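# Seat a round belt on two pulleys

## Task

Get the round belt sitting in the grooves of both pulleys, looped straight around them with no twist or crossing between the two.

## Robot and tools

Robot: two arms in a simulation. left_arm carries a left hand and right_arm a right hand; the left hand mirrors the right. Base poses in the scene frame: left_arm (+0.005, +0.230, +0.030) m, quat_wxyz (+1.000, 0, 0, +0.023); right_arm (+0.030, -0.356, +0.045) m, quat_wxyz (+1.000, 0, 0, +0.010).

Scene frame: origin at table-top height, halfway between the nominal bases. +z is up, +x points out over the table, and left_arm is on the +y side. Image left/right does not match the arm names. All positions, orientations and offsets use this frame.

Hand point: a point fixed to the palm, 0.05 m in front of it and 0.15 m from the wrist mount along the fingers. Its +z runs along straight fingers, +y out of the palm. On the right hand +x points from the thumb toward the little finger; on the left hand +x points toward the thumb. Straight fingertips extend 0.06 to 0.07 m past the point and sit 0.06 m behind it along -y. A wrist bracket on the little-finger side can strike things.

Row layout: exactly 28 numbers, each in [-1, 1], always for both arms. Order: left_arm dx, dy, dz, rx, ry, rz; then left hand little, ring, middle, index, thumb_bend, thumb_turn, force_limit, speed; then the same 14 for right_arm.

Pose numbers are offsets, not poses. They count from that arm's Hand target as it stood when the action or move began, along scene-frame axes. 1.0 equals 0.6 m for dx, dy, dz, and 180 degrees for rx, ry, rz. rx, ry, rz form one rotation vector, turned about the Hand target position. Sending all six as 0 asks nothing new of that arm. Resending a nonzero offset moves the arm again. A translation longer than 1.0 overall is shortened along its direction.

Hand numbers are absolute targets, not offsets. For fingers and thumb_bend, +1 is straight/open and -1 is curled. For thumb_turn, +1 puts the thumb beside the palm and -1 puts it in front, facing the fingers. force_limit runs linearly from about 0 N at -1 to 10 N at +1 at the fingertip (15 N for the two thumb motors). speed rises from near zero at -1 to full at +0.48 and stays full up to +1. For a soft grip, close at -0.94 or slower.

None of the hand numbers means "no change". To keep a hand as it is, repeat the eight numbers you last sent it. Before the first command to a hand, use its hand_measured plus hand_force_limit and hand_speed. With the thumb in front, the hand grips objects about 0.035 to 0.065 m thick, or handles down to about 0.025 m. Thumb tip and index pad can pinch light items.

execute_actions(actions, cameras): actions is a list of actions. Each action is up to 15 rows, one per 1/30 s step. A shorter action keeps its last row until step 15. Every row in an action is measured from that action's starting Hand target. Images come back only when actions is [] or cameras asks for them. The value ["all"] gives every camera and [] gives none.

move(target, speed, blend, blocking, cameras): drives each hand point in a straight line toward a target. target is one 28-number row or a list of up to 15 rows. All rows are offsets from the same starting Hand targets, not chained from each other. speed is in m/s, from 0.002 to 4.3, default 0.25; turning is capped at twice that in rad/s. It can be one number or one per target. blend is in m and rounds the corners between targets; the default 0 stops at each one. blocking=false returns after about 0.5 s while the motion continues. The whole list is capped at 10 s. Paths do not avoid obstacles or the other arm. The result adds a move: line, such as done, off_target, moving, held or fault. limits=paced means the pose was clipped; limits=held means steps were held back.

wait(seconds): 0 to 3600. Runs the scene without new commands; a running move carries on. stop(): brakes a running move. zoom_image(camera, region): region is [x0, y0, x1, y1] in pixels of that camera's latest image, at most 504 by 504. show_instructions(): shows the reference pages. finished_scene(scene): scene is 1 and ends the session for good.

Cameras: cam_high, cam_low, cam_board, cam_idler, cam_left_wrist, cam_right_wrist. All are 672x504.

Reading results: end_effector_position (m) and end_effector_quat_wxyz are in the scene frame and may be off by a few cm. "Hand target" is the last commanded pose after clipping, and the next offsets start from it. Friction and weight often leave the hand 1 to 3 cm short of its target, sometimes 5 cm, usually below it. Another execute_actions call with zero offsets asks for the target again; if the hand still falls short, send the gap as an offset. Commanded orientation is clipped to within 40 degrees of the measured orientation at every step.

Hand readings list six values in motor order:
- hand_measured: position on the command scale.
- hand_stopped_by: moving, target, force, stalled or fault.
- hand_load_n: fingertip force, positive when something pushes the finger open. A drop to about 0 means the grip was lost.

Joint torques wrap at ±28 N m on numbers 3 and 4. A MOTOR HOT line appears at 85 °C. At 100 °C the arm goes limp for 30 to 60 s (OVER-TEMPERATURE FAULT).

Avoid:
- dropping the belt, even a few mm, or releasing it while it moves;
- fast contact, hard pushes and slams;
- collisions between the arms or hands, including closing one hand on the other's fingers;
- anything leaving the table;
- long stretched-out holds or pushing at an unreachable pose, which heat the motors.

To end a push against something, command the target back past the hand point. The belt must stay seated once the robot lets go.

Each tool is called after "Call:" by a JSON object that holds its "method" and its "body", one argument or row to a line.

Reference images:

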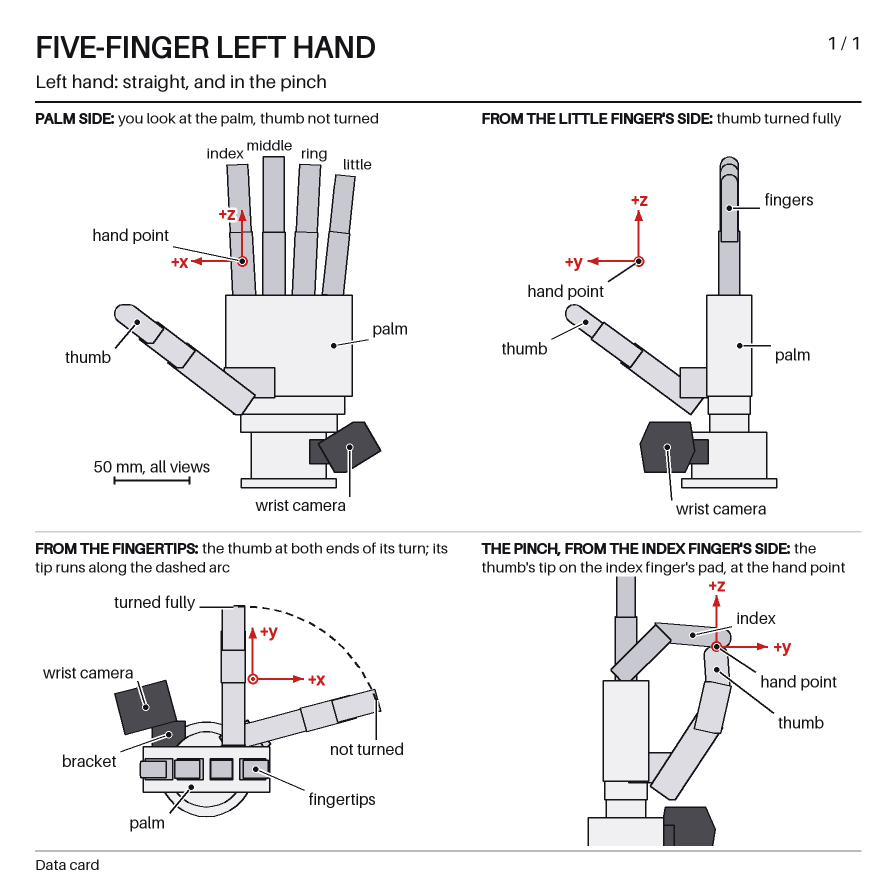

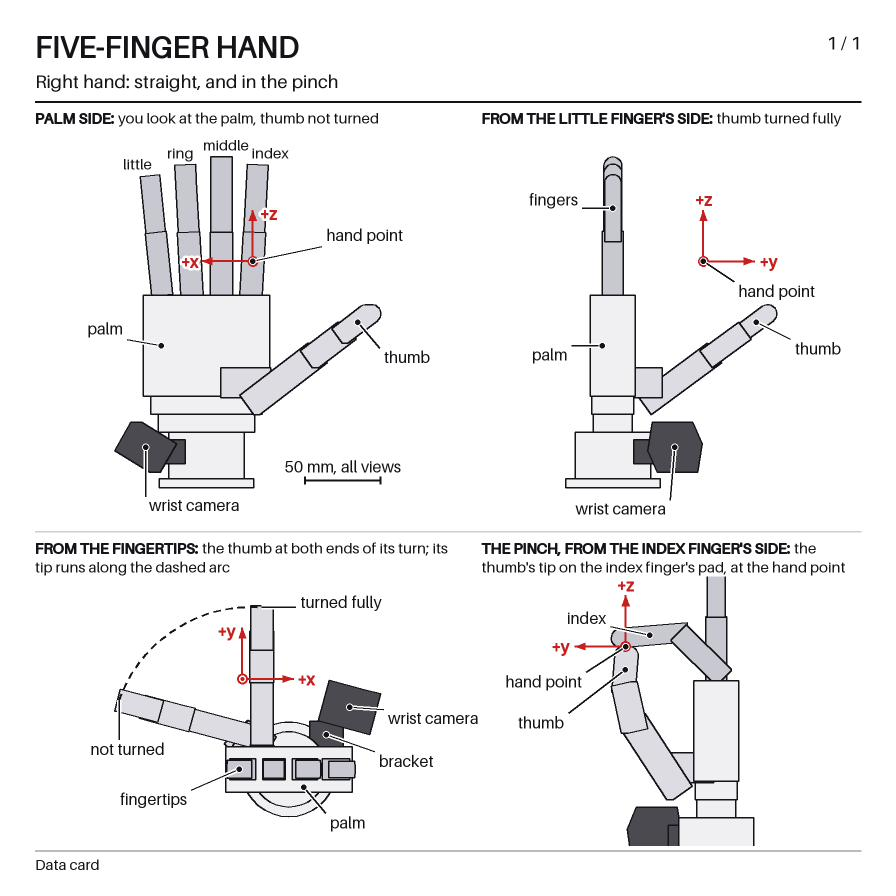

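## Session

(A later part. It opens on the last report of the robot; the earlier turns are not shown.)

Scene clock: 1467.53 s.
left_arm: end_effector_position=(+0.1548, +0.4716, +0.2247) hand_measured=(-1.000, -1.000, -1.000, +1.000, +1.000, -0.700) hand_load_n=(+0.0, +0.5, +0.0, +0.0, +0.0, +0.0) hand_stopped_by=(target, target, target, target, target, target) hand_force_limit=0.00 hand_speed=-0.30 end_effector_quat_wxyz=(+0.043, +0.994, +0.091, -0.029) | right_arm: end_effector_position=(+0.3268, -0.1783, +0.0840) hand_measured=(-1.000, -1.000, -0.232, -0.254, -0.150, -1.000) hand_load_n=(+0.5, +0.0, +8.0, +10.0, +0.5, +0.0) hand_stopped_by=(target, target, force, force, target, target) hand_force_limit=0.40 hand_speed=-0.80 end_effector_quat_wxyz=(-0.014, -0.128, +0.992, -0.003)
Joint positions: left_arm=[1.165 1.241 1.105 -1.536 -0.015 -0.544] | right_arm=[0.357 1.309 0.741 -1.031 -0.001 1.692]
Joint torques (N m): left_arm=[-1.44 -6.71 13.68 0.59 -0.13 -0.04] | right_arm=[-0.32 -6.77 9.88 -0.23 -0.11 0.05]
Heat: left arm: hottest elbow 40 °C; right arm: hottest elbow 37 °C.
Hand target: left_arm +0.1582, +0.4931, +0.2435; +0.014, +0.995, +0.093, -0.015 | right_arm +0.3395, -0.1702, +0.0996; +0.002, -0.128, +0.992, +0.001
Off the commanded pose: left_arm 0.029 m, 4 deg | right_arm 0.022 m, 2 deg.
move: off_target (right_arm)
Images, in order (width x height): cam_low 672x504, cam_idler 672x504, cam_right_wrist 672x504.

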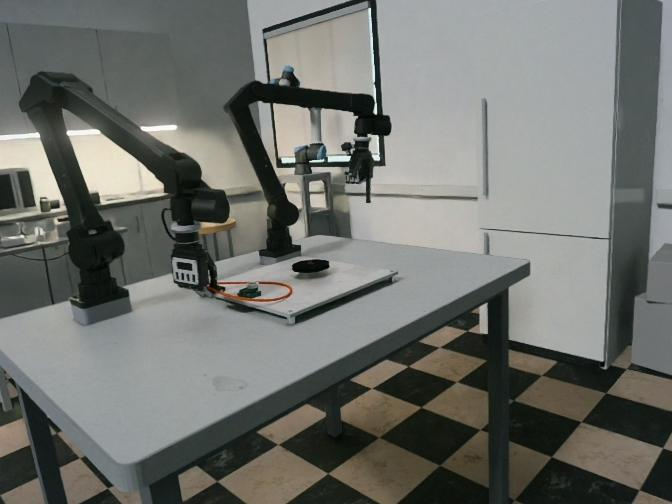

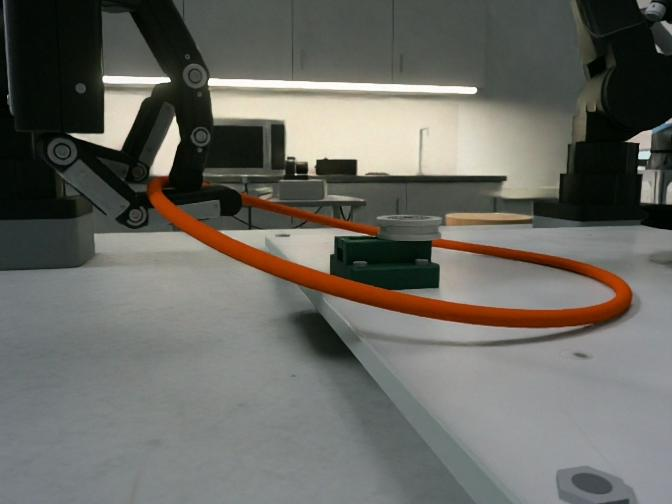

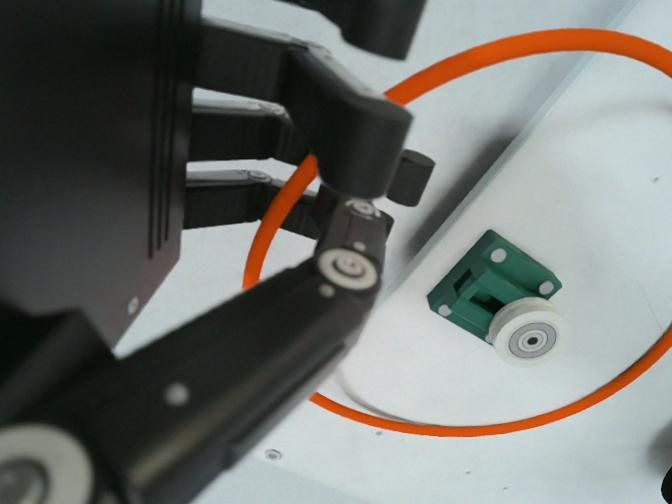

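Call:
{"method": "move", "body": {
  "target": [0,0,0,0,0,0,-1,-1,-1,1,1,-0.7,0.0,-0.3,0,0,0.33,0,0,0,-1,-1,-0.6,-0.6,-0.15,-1,0.4,-0.8],
  "speed": 0.12,
  "cameras": ["cam_idler","cam_right_wrist","cam_low"]
}}

Scene clock: 1472.47 s.
left_arm: end_effector_position=(+0.1548, +0.4716, +0.2247) hand_measured=(-1.000, -1.000, -1.000, +1.000, +1.000, -0.700) hand_load_n=(+0.0, +0.5, +0.0, +0.0, -0.5, +0.0) hand_stopped_by=(target, target, target, target, target, target) hand_force_limit=0.00 hand_speed=-0.30 end_effector_quat_wxyz=(+0.043, +0.994, +0.091, -0.029) | right_arm: end_effector_position=(+0.3332, -0.1756, +0.2750) hand_measured=(-1.000, -1.000, -0.232, -0.254, -0.150, -1.000) hand_load_n=(+0.0, +0.0, +8.0, +9.5, +1.0, +0.0) hand_stopped_by=(target, target, force, force, target, target) hand_force_limit=0.40 hand_speed=-0.80 end_effector_quat_wxyz=(-0.020, -0.128, +0.992, -0.005)
Joint positions: left_arm=[1.165 1.241 1.105 -1.536 -0.015 -0.544] | right_arm=[0.358 1.178 1.16 -1.593 -0.001 1.692]
Joint torques (N m): left_arm=[-1.44 -6.71 13.68 0.58 -0.13 -0.04] | right_arm=[-0.26 -7.47 11.99 -0.27 -0.1 0.08]
Heat: left arm: hottest elbow 40 °C; right arm: hottest elbow 37 °C.
Hand target: left_arm +0.1582, +0.4931, +0.2435; +0.014, +0.995, +0.093, -0.015 | right_arm +0.3395, -0.1702, +0.2977; +0.002, -0.128, +0.992, +0.001
Off the commanded pose: left_arm 0.029 m, 4 deg | right_arm 0.024 m, 3 deg.
move: off_target (right_arm)
Images, in order (width x height): cam_low 672x504, cam_idler 672x504, cam_right_wrist 672x504.

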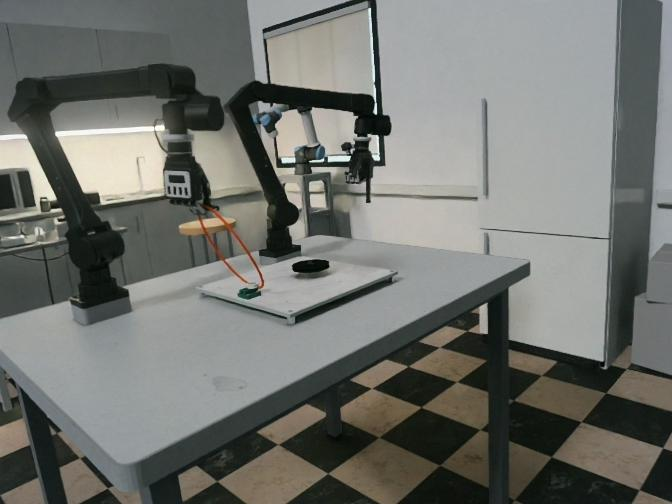

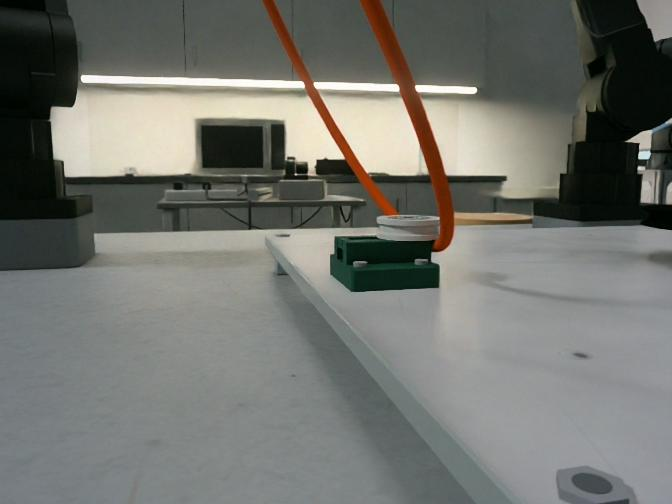

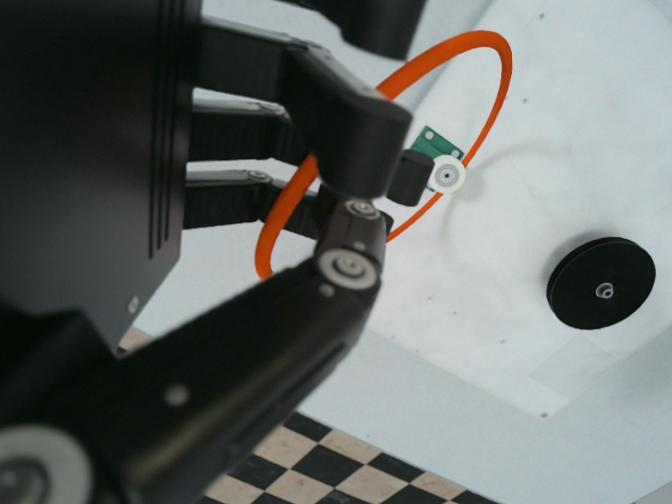

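Call:
{"method": "move", "body": {
  "target": [
    [0,0,0,0,0,0,-1,-1,-1,1,1,-0.7,0.0,-0.3,-0.01,-0.03,0.07,0,0,0,-1,-1,-0.6,-0.6,-0.15,-1,0.4,-0.8],
    [0,0,0,0,0,0,-1,-1,-1,1,1,-0.7,0.0,-0.3,-0.03,0.12,0.07,0,0,0.45,-1,-1,-0.6,-0.6,-0.15,-1,0.4,-0.8]
  ],
  "speed": 0.15,
  "blend": 0.02,
  "cameras": ["cam_idler","cam_right_wrist","cam_high","cam_low"]
}}

Scene clock: 1488.13 s.
left_arm: end_effector_position=(+0.1548, +0.4716, +0.2247) hand_measured=(-1.000, -1.000, -1.000, +1.000, +1.000, -0.700) hand_load_n=(+0.0, +0.0, +0.0, +0.0, +0.0, +0.0) hand_stopped_by=(target, target, target, target, target, target) hand_force_limit=0.00 hand_speed=-0.30 end_effector_quat_wxyz=(+0.043, +0.994, +0.091, -0.029) | right_arm: end_effector_position=(+0.3145, -0.1057, +0.3277) hand_measured=(-1.000, -1.000, -0.232, -0.254, -0.150, -1.000) hand_load_n=(+0.0, +0.0, +8.0, +10.0, +1.0, +0.0) hand_stopped_by=(target, target, force, force, target, target) hand_force_limit=0.40 hand_speed=-0.80 end_effector_quat_wxyz=(+0.006, +0.736, -0.677, -0.004)
Joint positions: left_arm=[1.165 1.241 1.105 -1.536 -0.015 -0.544] | right_arm=[0.553 1.432 1.525 -1.677 -0.005 0.489]
Joint torques (N m): left_arm=[-1.44 -6.71 13.67 0.59 -0.14 -0.04] | right_arm=[-0.26 -8.76 12.29 -0.25 -0.07 -0.06]
Heat: left arm: hottest elbow 40 °C; right arm: hottest elbow 38 °C.
Hand target: left_arm +0.1582, +0.4931, +0.2435; +0.014, +0.995, +0.093, -0.015 | right_arm +0.3215, -0.0982, +0.3396; -0.001, +0.742, -0.671, -0.002
Off the commanded pose: left_arm 0.029 m, 4 deg | right_arm 0.016 m, 1 deg.
joint sent to its limit (right arm) — joint 4 (wrist pitch), lower limit. The joint targets still meet the commanded pose.
move: off_target (right_arm)
Images, in order (width x height): cam_high 672x504, cam_low 672x504, cam_idler 672x504, cam_right_wrist 672x504.

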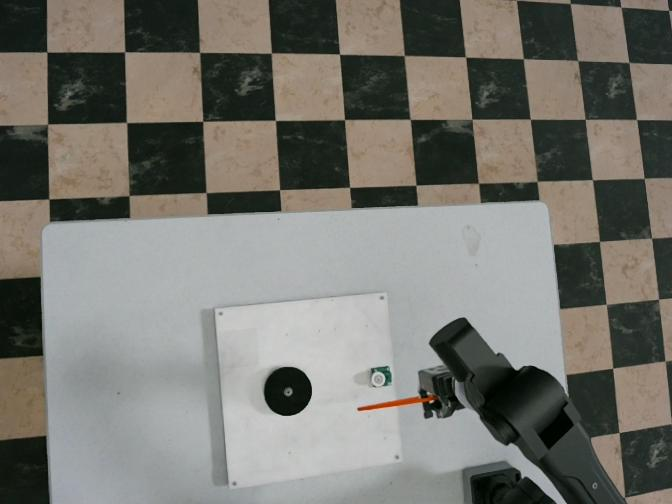

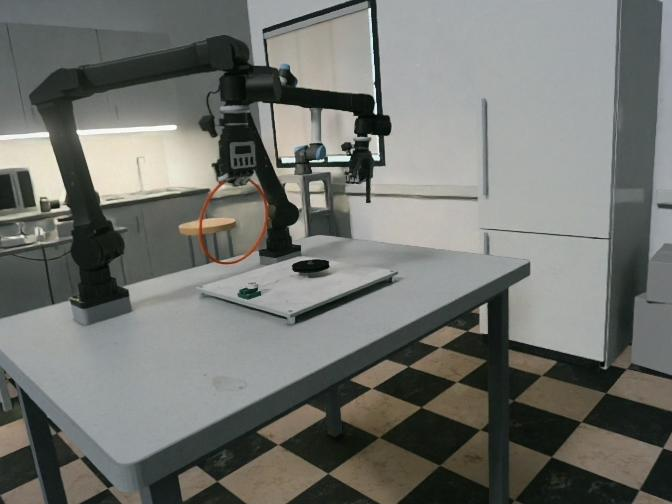

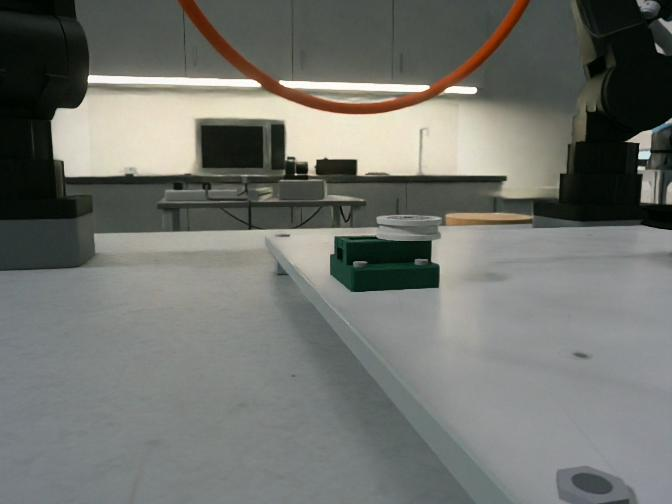

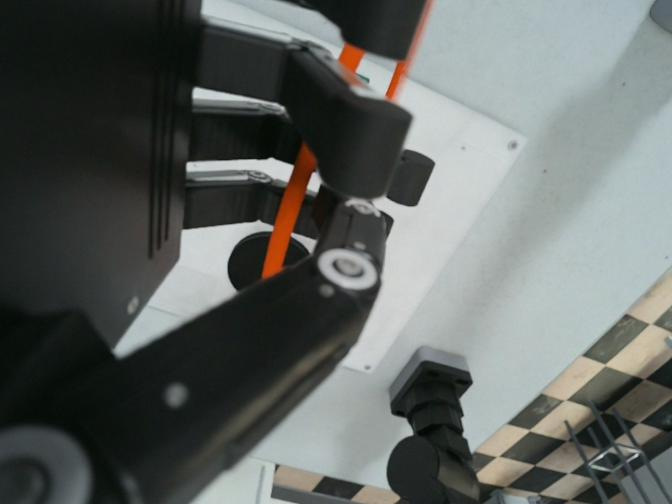

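Call:
{"method": "move", "body": {
  "target": [0,0,0,0,0,0,-1,-1,-1,1,1,-0.7,0.0,-0.3,0.015,0.08,-0.01,0,0,0.56,-1,-1,-0.6,-0.6,-0.15,-1,0.4,-0.8],
  "speed": 0.15,
  "cameras": ["cam_idler","cam_board","cam_high","cam_low","cam_right_wrist"]
}}

Scene clock: 1501.03 s.
left_arm: end_effector_position=(+0.1548, +0.4716, +0.2247) hand_measured=(-1.000, -1.000, -1.000, +1.000, +1.000, -0.700) hand_load_n=(+0.0, +0.0, +0.0, +0.0, +0.0, +0.0) hand_stopped_by=(target, target, target, target, target, target) hand_force_limit=0.00 hand_speed=-0.30 end_effector_quat_wxyz=(+0.043, +0.994, +0.091, -0.029) | right_arm: end_effector_position=(+0.3251, -0.0600, +0.3252) hand_measured=(-1.000, -1.000, -0.232, -0.254, -0.150, -1.000) hand_load_n=(+0.0, +0.0, +8.5, +9.5, +0.5, +0.0) hand_stopped_by=(target, target, force, force, target, target) hand_force_limit=0.40 hand_speed=-0.80 end_effector_quat_wxyz=(+0.000, +0.991, +0.136, +0.000)
Joint positions: left_arm=[1.165 1.241 1.105 -1.536 -0.015 -0.544] | right_arm=[0.846 1.588 1.694 -1.677 -0.001 -0.977]
Joint torques (N m): left_arm=[-1.44 -6.71 13.67 0.59 -0.13 -0.04] | right_arm=[-0.26 -10.87 12.08 -0.24 0.07 -0.06]
Heat: left arm: hottest elbow 40 °C; right arm: hottest elbow 39 °C.
Hand target: left_arm +0.1582, +0.4931, +0.2435; +0.014, +0.995, +0.093, -0.015 | right_arm +0.3305, -0.0503, +0.3337; +0.001, +0.990, +0.144, -0.002
Off the commanded pose: left_arm 0.029 m, 4 deg | right_arm 0.014 m, 1 deg.
joint sent to its limit (right arm) — joint 4 (wrist pitch), lower limit. The joint targets still meet the commanded pose.
move: off_target (right_arm)
Images, in order (width x height): cam_high 672x504, cam_low 672x504, cam_board 672x504, cam_idler 672x504, cam_right_wrist 672x504.

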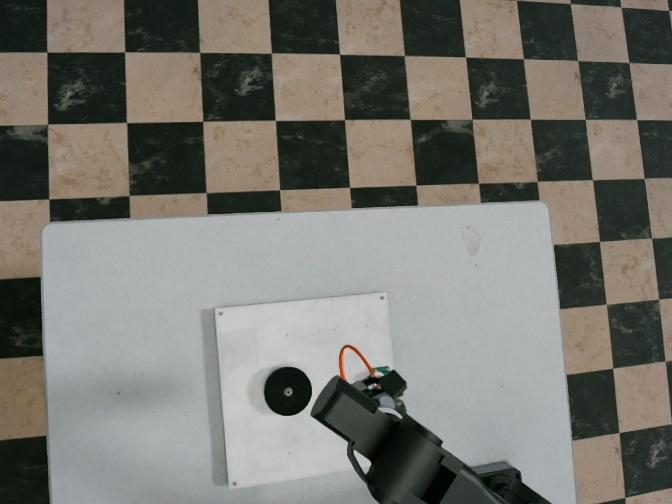

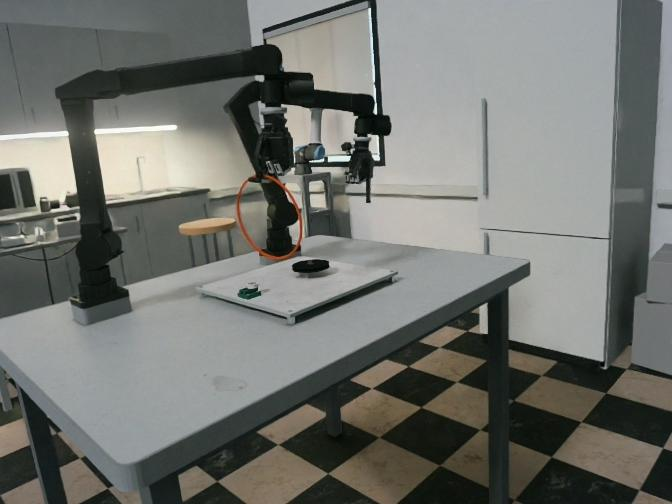

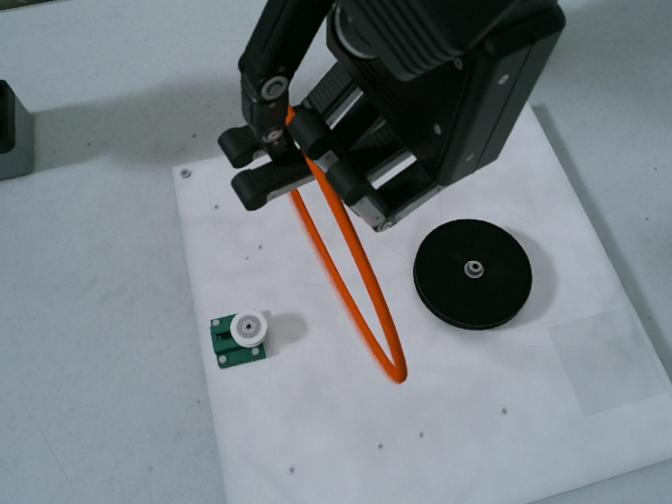

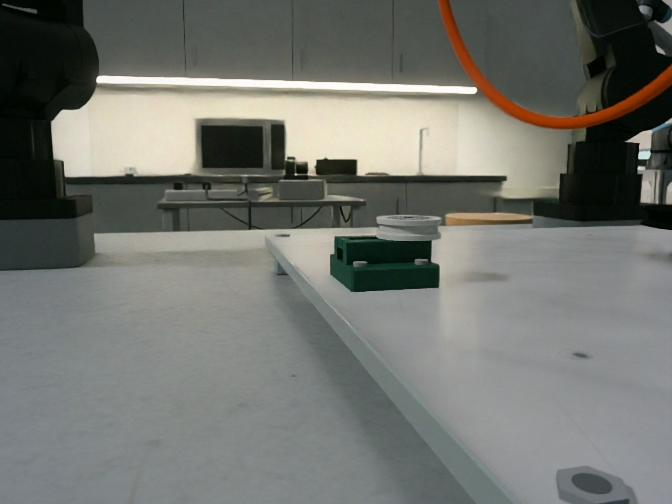

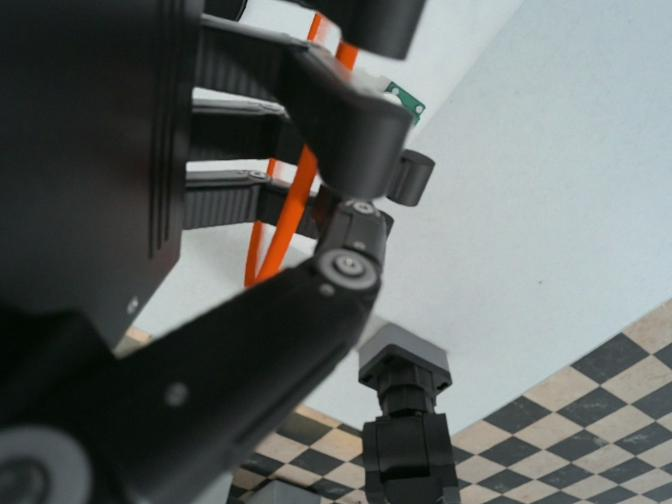

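Call:
{"method": "move", "body": {
  "target": [0,0,0,0,0,0,-1,-1,-1,1,1,-0.7,0.0,-0.3,-0.01,-0.13,-0.03,0,0,-0.06,-1,-1,-0.6,-0.6,-0.15,-1,0.4,-0.8],
  "speed": 0.12,
  "cameras": ["cam_idler","cam_board","cam_high","cam_low"]
}}

Scene clock: 1517.57 s.
left_arm: end_effector_position=(+0.1548, +0.4716, +0.2247) hand_measured=(-1.000, -1.000, -1.000, +1.000, +1.000, -0.700) hand_load_n=(+0.0, +0.0, +0.5, +0.0, +0.0, +0.0) hand_stopped_by=(target, target, target, target, target, target) hand_force_limit=0.00 hand_speed=-0.30 end_effector_quat_wxyz=(+0.043, +0.994, +0.091, -0.029) | right_arm: end_effector_position=(+0.3245, -0.1273, +0.3131) hand_measured=(-1.000, -1.000, -0.232, -0.254, -0.150, -1.000) hand_load_n=(+0.0, +0.0, +8.0, +9.5, +1.0, +0.0) hand_stopped_by=(target, target, force, force, target, target) hand_force_limit=0.40 hand_speed=-0.80 end_effector_quat_wxyz=(+0.008, +0.998, +0.056, -0.010)
Joint positions: left_arm=[1.165 1.241 1.105 -1.536 -0.015 -0.544] | right_arm=[0.722 1.486 1.542 -1.652 -0.001 -0.94]
Joint torques (N m): left_arm=[-1.44 -6.71 13.68 0.58 -0.13 -0.04] | right_arm=[-1.2 -12.04 7.97 0.7 -0.03 0.05]
Heat: left arm: hottest elbow 40 °C; right arm: hottest elbow 39 °C.
Hand target: left_arm +0.1582, +0.4931, +0.2435; +0.014, +0.995, +0.093, -0.015 | right_arm +0.3246, -0.1282, +0.3155; +0.001, +0.999, +0.050, -0.002
Off the commanded pose: left_arm 0.029 m, 4 deg | right_arm 0.003 m, 1 deg.
move: done
Images, in order (width x height): cam_high 672x504, cam_low 672x504, cam_board 672x504, cam_idler 672x504.

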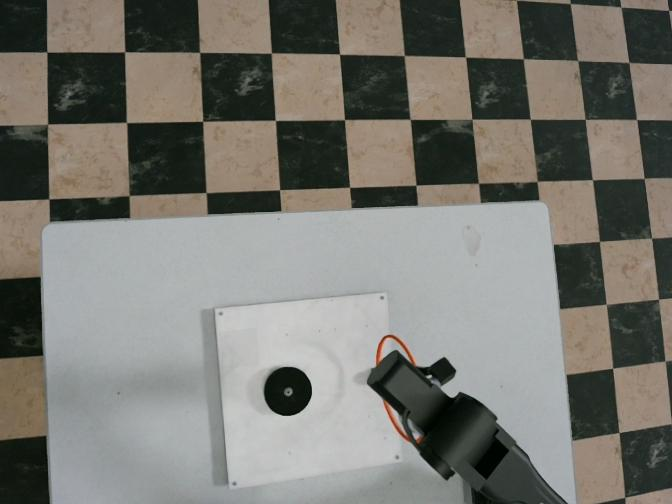

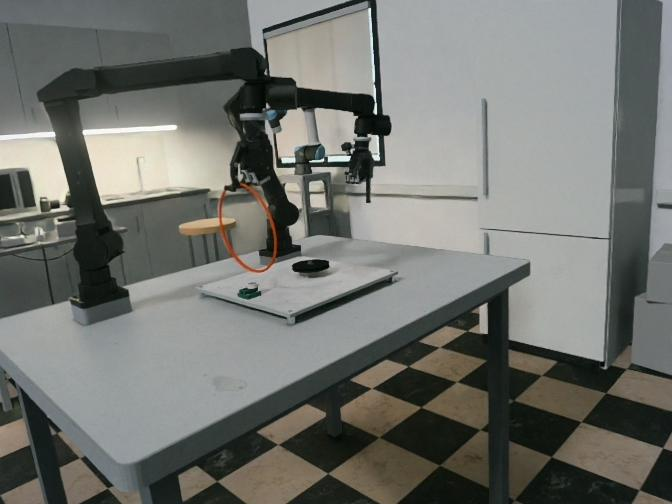

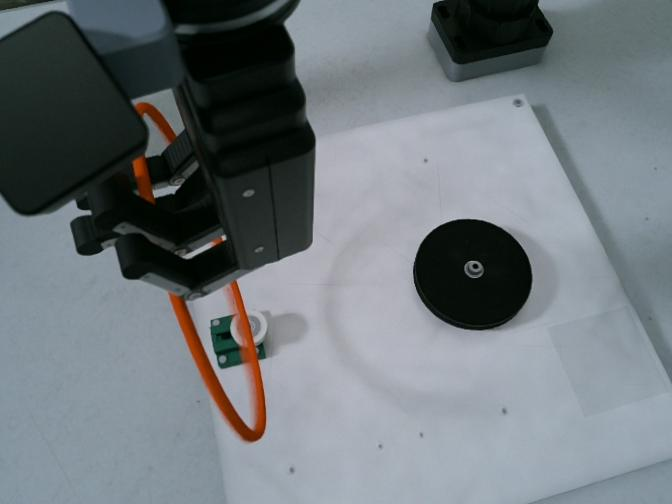

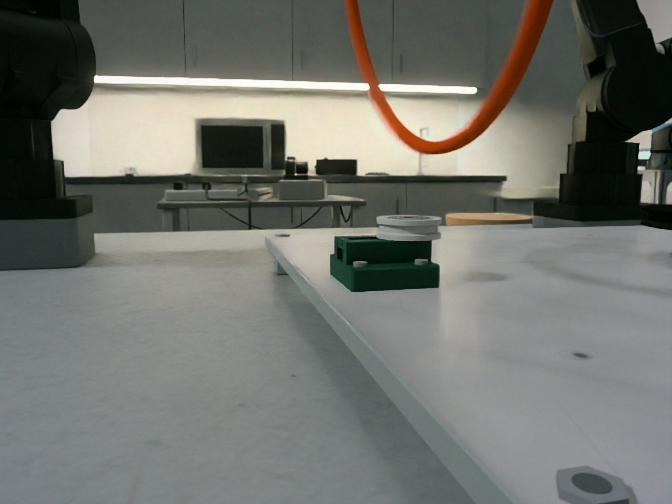

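Call:
{"method": "wait", "body": {
  "seconds": 1,
  "cameras": ["cam_idler","cam_board","cam_high"]
}}

Scene clock: 1520.40 s.
left_arm: end_effector_position=(+0.1548, +0.4716, +0.2247) hand_measured=(-1.000, -1.000, -1.000, +1.000, +1.000, -0.700) hand_load_n=(+0.0, +0.0, +0.0, +0.0, +0.0, +0.0) hand_stopped_by=(target, target, target, target, target, target) hand_force_limit=0.00 hand_speed=-0.30 end_effector_quat_wxyz=(+0.043, +0.994, +0.091, -0.029) | right_arm: end_effector_position=(+0.3245, -0.1273, +0.3131) hand_measured=(-1.000, -1.000, -0.232, -0.254, -0.150, -1.000) hand_load_n=(+0.0, +0.0, +8.0, +9.5, +1.0, +0.0) hand_stopped_by=(target, target, force, force, target, target) hand_force_limit=0.40 hand_speed=-0.80 end_effector_quat_wxyz=(+0.008, +0.998, +0.056, -0.010)
Joint positions: left_arm=[1.165 1.241 1.105 -1.536 -0.015 -0.544] | right_arm=[0.722 1.486 1.542 -1.652 -0.001 -0.94]
Joint torques (N m): left_arm=[-1.44 -6.71 13.67 0.59 -0.13 -0.04] | right_arm=[-1.14 -11.99 7.94 0.65 -0.01 0.07]
Heat: left arm: hottest elbow 40 °C; right arm: hottest elbow 39 °C.
Hand target: left_arm +0.1582, +0.4931, +0.2435; +0.014, +0.995, +0.093, -0.015 | right_arm +0.3245, -0.1282, +0.3155; +0.001, +0.999, +0.050, -0.002
Off the commanded pose: left_arm 0.029 m, 4 deg | right_arm 0.003 m, 1 deg.
wait: 1.00 s; at rest from the start
Images, in order (width x height): cam_high 672x504, cam_board 672x504, cam_idler 672x504.

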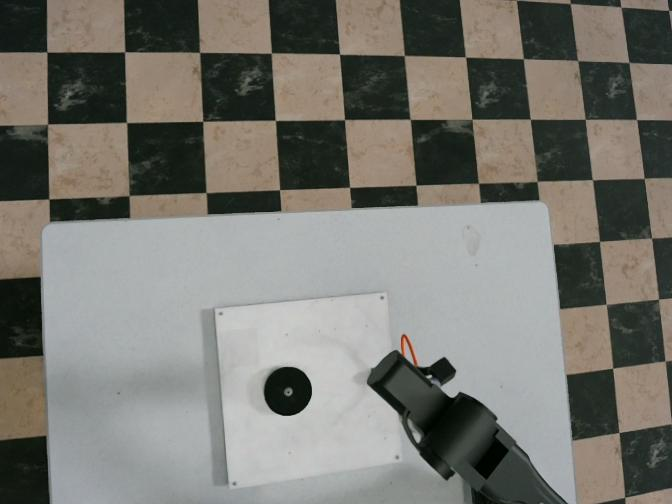

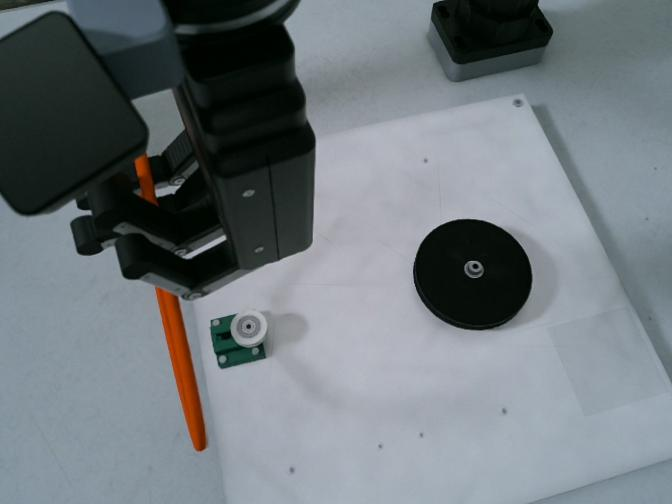

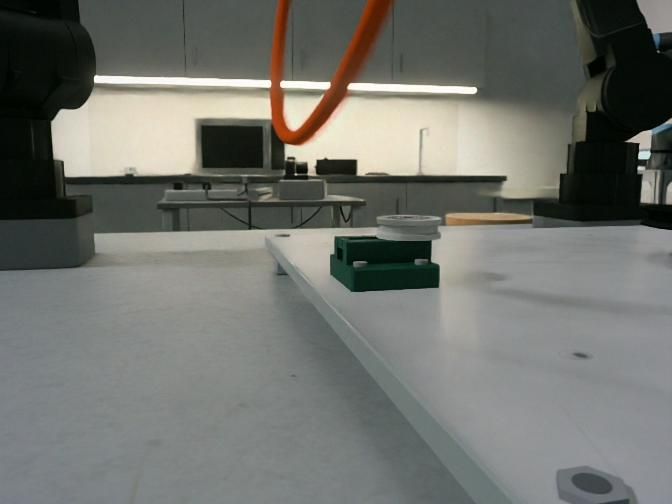

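Call:
{"method": "wait", "body": {
  "seconds": 4,
  "cameras": ["cam_idler","cam_board"]
}}

Scene clock: 1526.97 s.
left_arm: end_effector_position=(+0.1548, +0.4716, +0.2247) hand_measured=(-1.000, -1.000, -1.000, +1.000, +1.000, -0.700) hand_load_n=(+0.0, +0.0, +0.0, +0.0, +0.0, +0.0) hand_stopped_by=(target, target, target, target, target, target) hand_force_limit=0.00 hand_speed=-0.30 end_effector_quat_wxyz=(+0.043, +0.994, +0.091, -0.029) | right_arm: end_effector_position=(+0.3245, -0.1273, +0.3131) hand_measured=(-1.000, -1.000, -0.232, -0.254, -0.150, -1.000) hand_load_n=(+0.0, +0.0, +8.0, +9.5, +1.0, +0.0) hand_stopped_by=(target, target, force, force, target, target) hand_force_limit=0.40 hand_speed=-0.80 end_effector_quat_wxyz=(+0.008, +0.998, +0.056, -0.010)
Joint positions: left_arm=[1.165 1.241 1.105 -1.536 -0.015 -0.544] | right_arm=[0.722 1.486 1.542 -1.652 -0.001 -0.94]
Joint torques (N m): left_arm=[-1.44 -6.71 13.68 0.58 -0.13 -0.04] | right_arm=[-1.14 -11.93 7.92 0.73 0.02 0.07]
Heat: left arm: hottest elbow 40 °C; right arm: hottest elbow 39 °C.
Hand target: left_arm +0.1582, +0.4931, +0.2435; +0.014, +0.995, +0.093, -0.015 | right_arm +0.3245, -0.1282, +0.3155; +0.001, +0.999, +0.050, -0.002
Off the commanded pose: left_arm 0.029 m, 4 deg | right_arm 0.003 m, 1 deg.
wait: 4.00 s; at rest from the start
Images, in order (width x height): cam_board 672x504, cam_idler 672x504.

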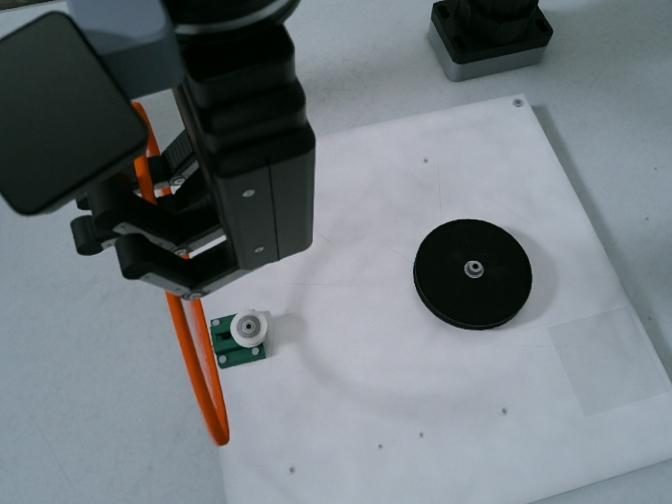

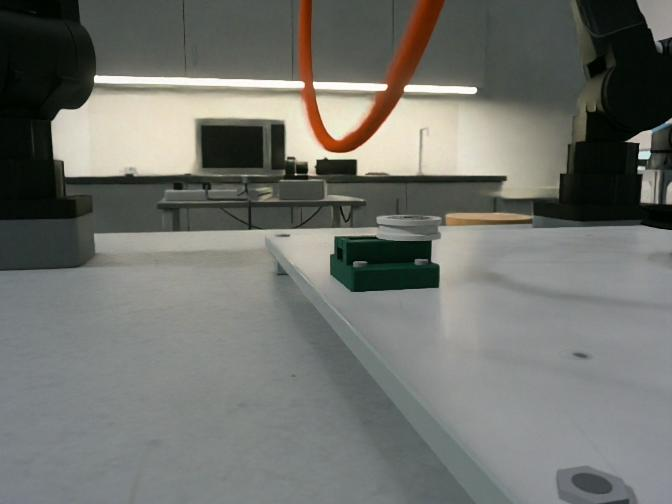

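Call:
{"method": "wait", "body": {
  "seconds": 5,
  "cameras": ["cam_idler"]
}}

Call:
{"method": "move", "body": {
  "target": [0,0,0,0,0,0,-1,-1,-1,1,1,-0.7,0.0,-0.3,0,0,-0.05,0,0,0,-1,-1,-0.6,-0.6,-0.15,-1,0.4,-0.8],
  "speed": 0.03,
  "cameras": ["cam_idler","cam_board"]
}}

Scene clock: 1535.77 s.
left_arm: end_effector_position=(+0.1548, +0.4716, +0.2247) hand_measured=(-1.000, -1.000, -1.000, +1.000, +1.000, -0.700) hand_load_n=(+0.0, +0.0, +0.0, +0.0, +0.0, +0.0) hand_stopped_by=(target, target, target, target, target, target) hand_force_limit=0.00 hand_speed=-0.30 end_effector_quat_wxyz=(+0.043, +0.994, +0.091, -0.029) | right_arm: end_effector_position=(+0.3245, -0.1273, +0.3131) hand_measured=(-1.000, -1.000, -0.232, -0.254, -0.150, -1.000) hand_load_n=(+0.0, +0.0, +8.0, +9.5, +0.5, +0.0) hand_stopped_by=(target, target, force, force, target, target) hand_force_limit=0.40 hand_speed=-0.80 end_effector_quat_wxyz=(+0.008, +0.998, +0.056, -0.010)
Joint positions: left_arm=[1.165 1.241 1.105 -1.536 -0.015 -0.544] | right_arm=[0.722 1.486 1.542 -1.652 -0.001 -0.94]
Joint torques (N m): left_arm=[-1.44 -6.71 13.67 0.59 -0.14 -0.04] | right_arm=[-1.14 -11.75 7.98 0.69 -0.01 0.1]
Heat: left arm: hottest elbow 40 °C; right arm: hottest elbow 38 °C.
Hand target: left_arm +0.1582, +0.4931, +0.2435; +0.014, +0.995, +0.093, -0.015 | right_arm +0.3245, -0.1282, +0.3155; +0.001, +0.999, +0.050, -0.002
Off the commanded pose: left_arm 0.029 m, 4 deg | right_arm 0.003 m, 1 deg.
wait: 5.00 s; at rest from the start

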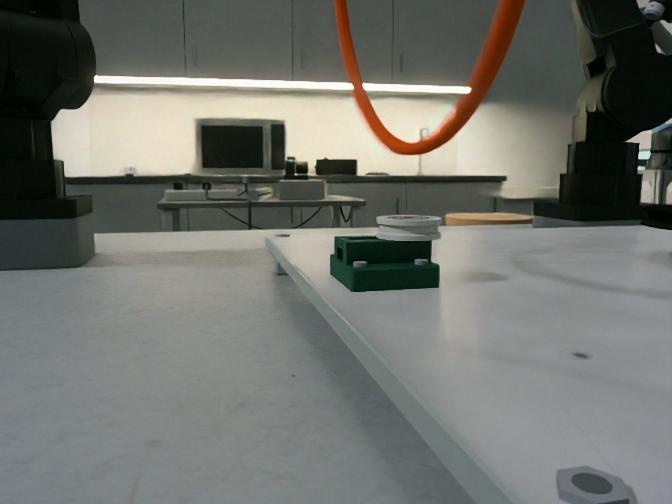

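Scene clock: 1537.07 s.
left_arm: end_effector_position=(+0.1548, +0.4716, +0.2247) hand_measured=(-1.000, -1.000, -1.000, +1.000, +1.000, -0.700) hand_load_n=(+0.0, +0.0, +0.0, +0.0, +0.0, -0.5) hand_stopped_by=(target, target, target, target, target, target) hand_force_limit=0.00 hand_speed=-0.30 end_effector_quat_wxyz=(+0.043, +0.994, +0.091, -0.029) | right_arm: end_effector_position=(+0.3242, -0.1276, +0.2824) hand_measured=(-1.000, -1.000, -0.232, -0.254, -0.150, -1.000) hand_load_n=(+0.0, +0.0, +8.0, +9.5, +0.5, +0.0) hand_stopped_by=(target, target, force, force, target, target) hand_force_limit=0.40 hand_speed=-0.80 end_effector_quat_wxyz=(+0.009, +0.998, +0.056, -0.011)
Joint positions: left_arm=[1.165 1.241 1.105 -1.536 -0.015 -0.544] | right_arm=[0.722 1.486 1.46 -1.574 -0.001 -0.94]
Joint torques (N m): left_arm=[-1.44 -6.71 13.67 0.59 -0.13 -0.05] | right_arm=[-1.26 -12.04 7.98 0.61 -0.01 0.07]
Heat: left arm: hottest elbow 40 °C; right arm: hottest elbow 38 °C.
Hand target: left_arm +0.1582, +0.4931, +0.2435; +0.014, +0.995, +0.093, -0.015 | right_arm +0.3245, -0.1282, +0.2856; +0.001, +0.999, +0.050, -0.002
Off the commanded pose: left_arm 0.029 m, 4 deg | right_arm 0.003 m, 2 deg.
move: done
Images, in order (width x height): cam_board 672x504, cam_idler 672x504.

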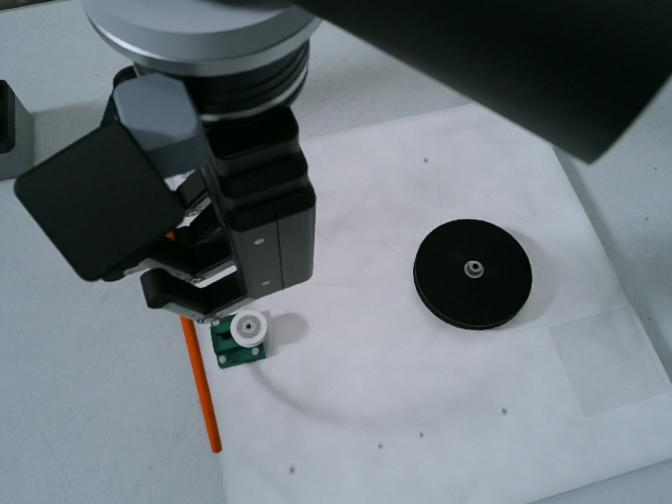

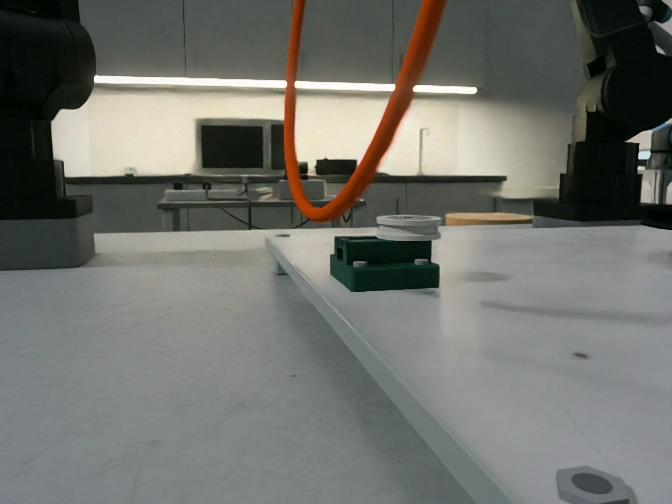

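Call:
{"method": "wait", "body": {
  "seconds": 8,
  "cameras": ["cam_idler","cam_low"]
}}

Scene clock: 1547.77 s.
left_arm: end_effector_position=(+0.1548, +0.4716, +0.2247) hand_measured=(-1.000, -1.000, -1.000, +1.000, +1.000, -0.700) hand_load_n=(+0.0, +0.0, +0.0, +0.0, +0.0, +0.0) hand_stopped_by=(target, target, target, target, target, target) hand_force_limit=0.00 hand_speed=-0.30 end_effector_quat_wxyz=(+0.043, +0.994, +0.091, -0.029) | right_arm: end_effector_position=(+0.3242, -0.1276, +0.2824) hand_measured=(-1.000, -1.000, -0.232, -0.254, -0.150, -1.000) hand_load_n=(+0.0, +0.0, +8.0, +9.5, +0.5, +0.0) hand_stopped_by=(target, target, force, force, target, target) hand_force_limit=0.40 hand_speed=-0.80 end_effector_quat_wxyz=(+0.009, +0.998, +0.056, -0.011)
Joint positions: left_arm=[1.165 1.241 1.105 -1.536 -0.015 -0.544] | right_arm=[0.722 1.486 1.46 -1.574 -0.001 -0.94]
Joint torques (N m): left_arm=[-1.44 -6.71 13.68 0.59 -0.13 -0.04] | right_arm=[-1.26 -12.22 7.98 0.7 -0.01 0.07]
Heat: left arm: hottest elbow 40 °C; right arm: hottest elbow 38 °C.
Hand target: left_arm +0.1582, +0.4931, +0.2435; +0.014, +0.995, +0.093, -0.015 | right_arm +0.3245, -0.1283, +0.2856; +0.001, +0.999, +0.050, -0.002
Off the commanded pose: left_arm 0.029 m, 4 deg | right_arm 0.003 m, 2 deg.
wait: 8.00 s; at rest from the start
Images, in order (width x height): cam_low 672x504, cam_idler 672x504.

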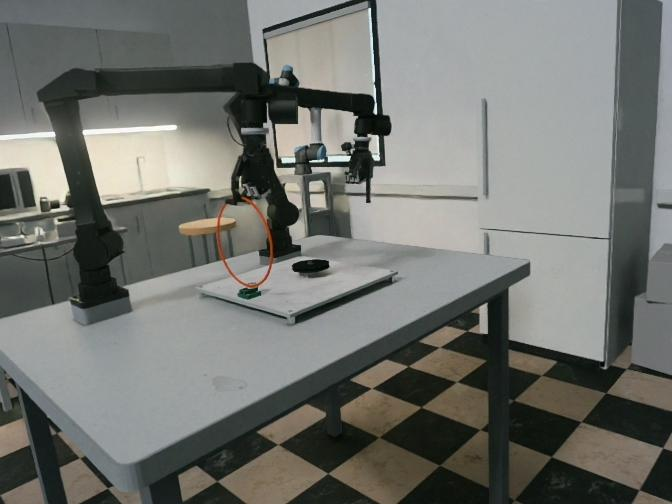

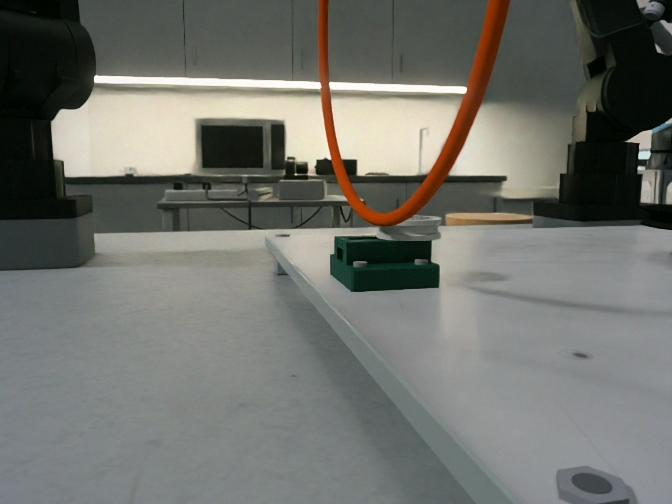

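Call:
{"method": "move", "body": {
  "target": [0,0,0,0,0,0,-1,-1,-1,1,1,-0.7,0.0,-0.3,0,-0.03,-0.009,0,0,0.0,-1,-1,-0.6,-0.6,-0.15,-1,0.4,-0.8],
  "speed": 0.03,
  "cameras": ["cam_idler"]
}}

Call:
{"method": "wait", "body": {
  "seconds": 0.3,
  "cameras": ["cam_idler","cam_board"]
}}

Scene clock: 1555.27 s.
left_arm: end_effector_position=(+0.1548, +0.4716, +0.2247) hand_measured=(-1.000, -1.000, -1.000, +1.000, +1.000, -0.700) hand_load_n=(+0.0, +0.0, +0.0, +0.0, +0.0, +0.0) hand_stopped_by=(target, target, target, target, target, target) hand_force_limit=0.00 hand_speed=-0.30 end_effector_quat_wxyz=(+0.043, +0.994, +0.091, -0.029) | right_arm: end_effector_position=(+0.3223, -0.1437, +0.2768) hand_measured=(-1.000, -1.000, -0.232, -0.254, -0.150, -1.000) hand_load_n=(+0.0, +0.0, +8.0, +9.5, +1.0, +0.0) hand_stopped_by=(target, target, force, force, target, target) hand_force_limit=0.40 hand_speed=-0.80 end_effector_quat_wxyz=(+0.009, +0.999, +0.049, -0.012)
Joint positions: left_arm=[1.165 1.241 1.105 -1.536 -0.015 -0.544] | right_arm=[0.695 1.457 1.415 -1.558 -0.001 -0.954]
Joint torques (N m): left_arm=[-1.44 -6.71 13.67 0.59 -0.13 -0.04] | right_arm=[-1.79 -11.69 7.9 0.73 0.03 -0.06]
Heat: left arm: hottest elbow 40 °C; right arm: hottest elbow 39 °C.
Hand target: left_arm +0.1582, +0.4931, +0.2435; +0.014, +0.995, +0.093, -0.015 | right_arm +0.3245, -0.1462, +0.2802; +0.001, +0.999, +0.050, -0.002
Off the commanded pose: left_arm 0.029 m, 4 deg | right_arm 0.005 m, 2 deg.
move: done

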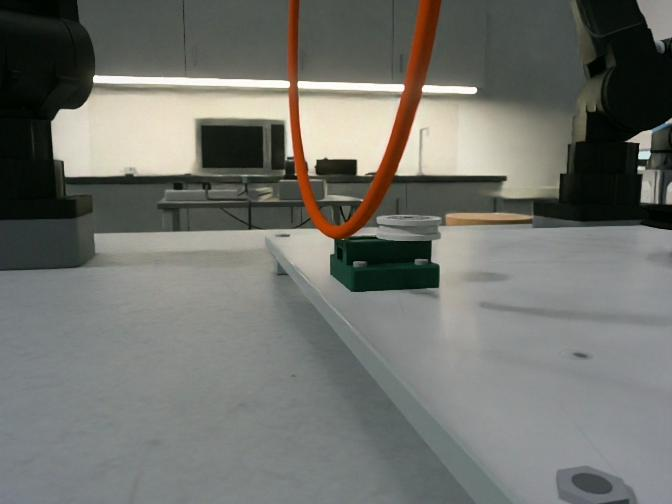

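Scene clock: 1555.57 s.
left_arm: end_effector_position=(+0.1548, +0.4716, +0.2247) hand_measured=(-1.000, -1.000, -1.000, +1.000, +1.000, -0.700) hand_load_n=(+0.0, +0.0, +0.0, +0.0, +0.0, +0.0) hand_stopped_by=(target, target, target, target, target, target) hand_force_limit=0.00 hand_speed=-0.30 end_effector_quat_wxyz=(+0.043, +0.994, +0.091, -0.029) | right_arm: end_effector_position=(+0.3223, -0.1437, +0.2768) hand_measured=(-1.000, -1.000, -0.232, -0.254, -0.150, -1.000) hand_load_n=(+0.0, +0.0, +8.0, +9.5, +0.5, +0.0) hand_stopped_by=(target, target, force, force, target, target) hand_force_limit=0.40 hand_speed=-0.80 end_effector_quat_wxyz=(+0.009, +0.999, +0.049, -0.012)
Joint positions: left_arm=[1.165 1.241 1.105 -1.536 -0.015 -0.544] | right_arm=[0.695 1.457 1.415 -1.558 -0.001 -0.954]
Joint torques (N m): left_arm=[-1.44 -6.71 13.68 0.58 -0.13 -0.04] | right_arm=[-1.67 -11.63 7.92 0.76 0 -0.09]
Heat: left arm: hottest elbow 40 °C; right arm: hottest elbow 39 °C.
Hand target: left_arm +0.1582, +0.4931, +0.2435; +0.014, +0.995, +0.093, -0.015 | right_arm +0.3245, -0.1462, +0.2802; +0.001, +0.999, +0.050, -0.002
Off the commanded pose: left_arm 0.029 m, 4 deg | right_arm 0.005 m, 1 deg.
wait: 0.30 s; at rest by 0.17 s
Images, in order (width x height): cam_board 672x504, cam_idler 672x504.

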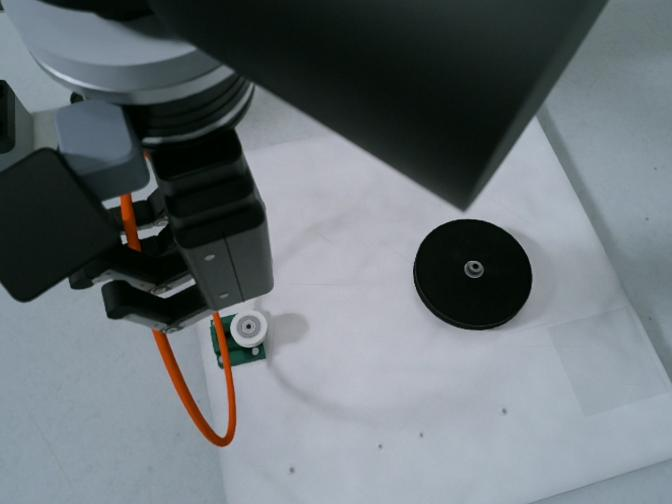

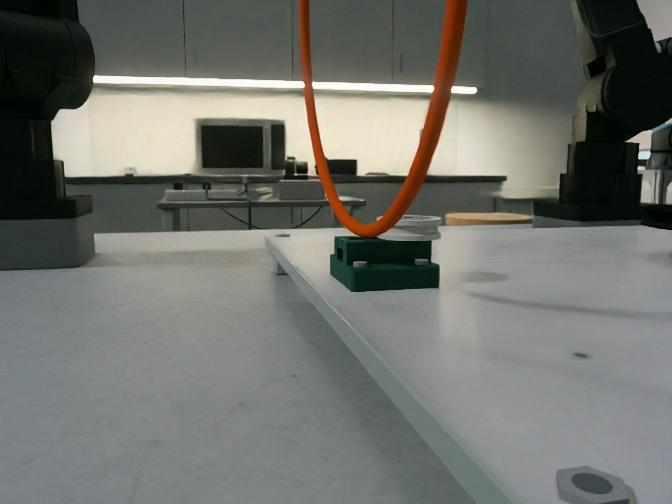

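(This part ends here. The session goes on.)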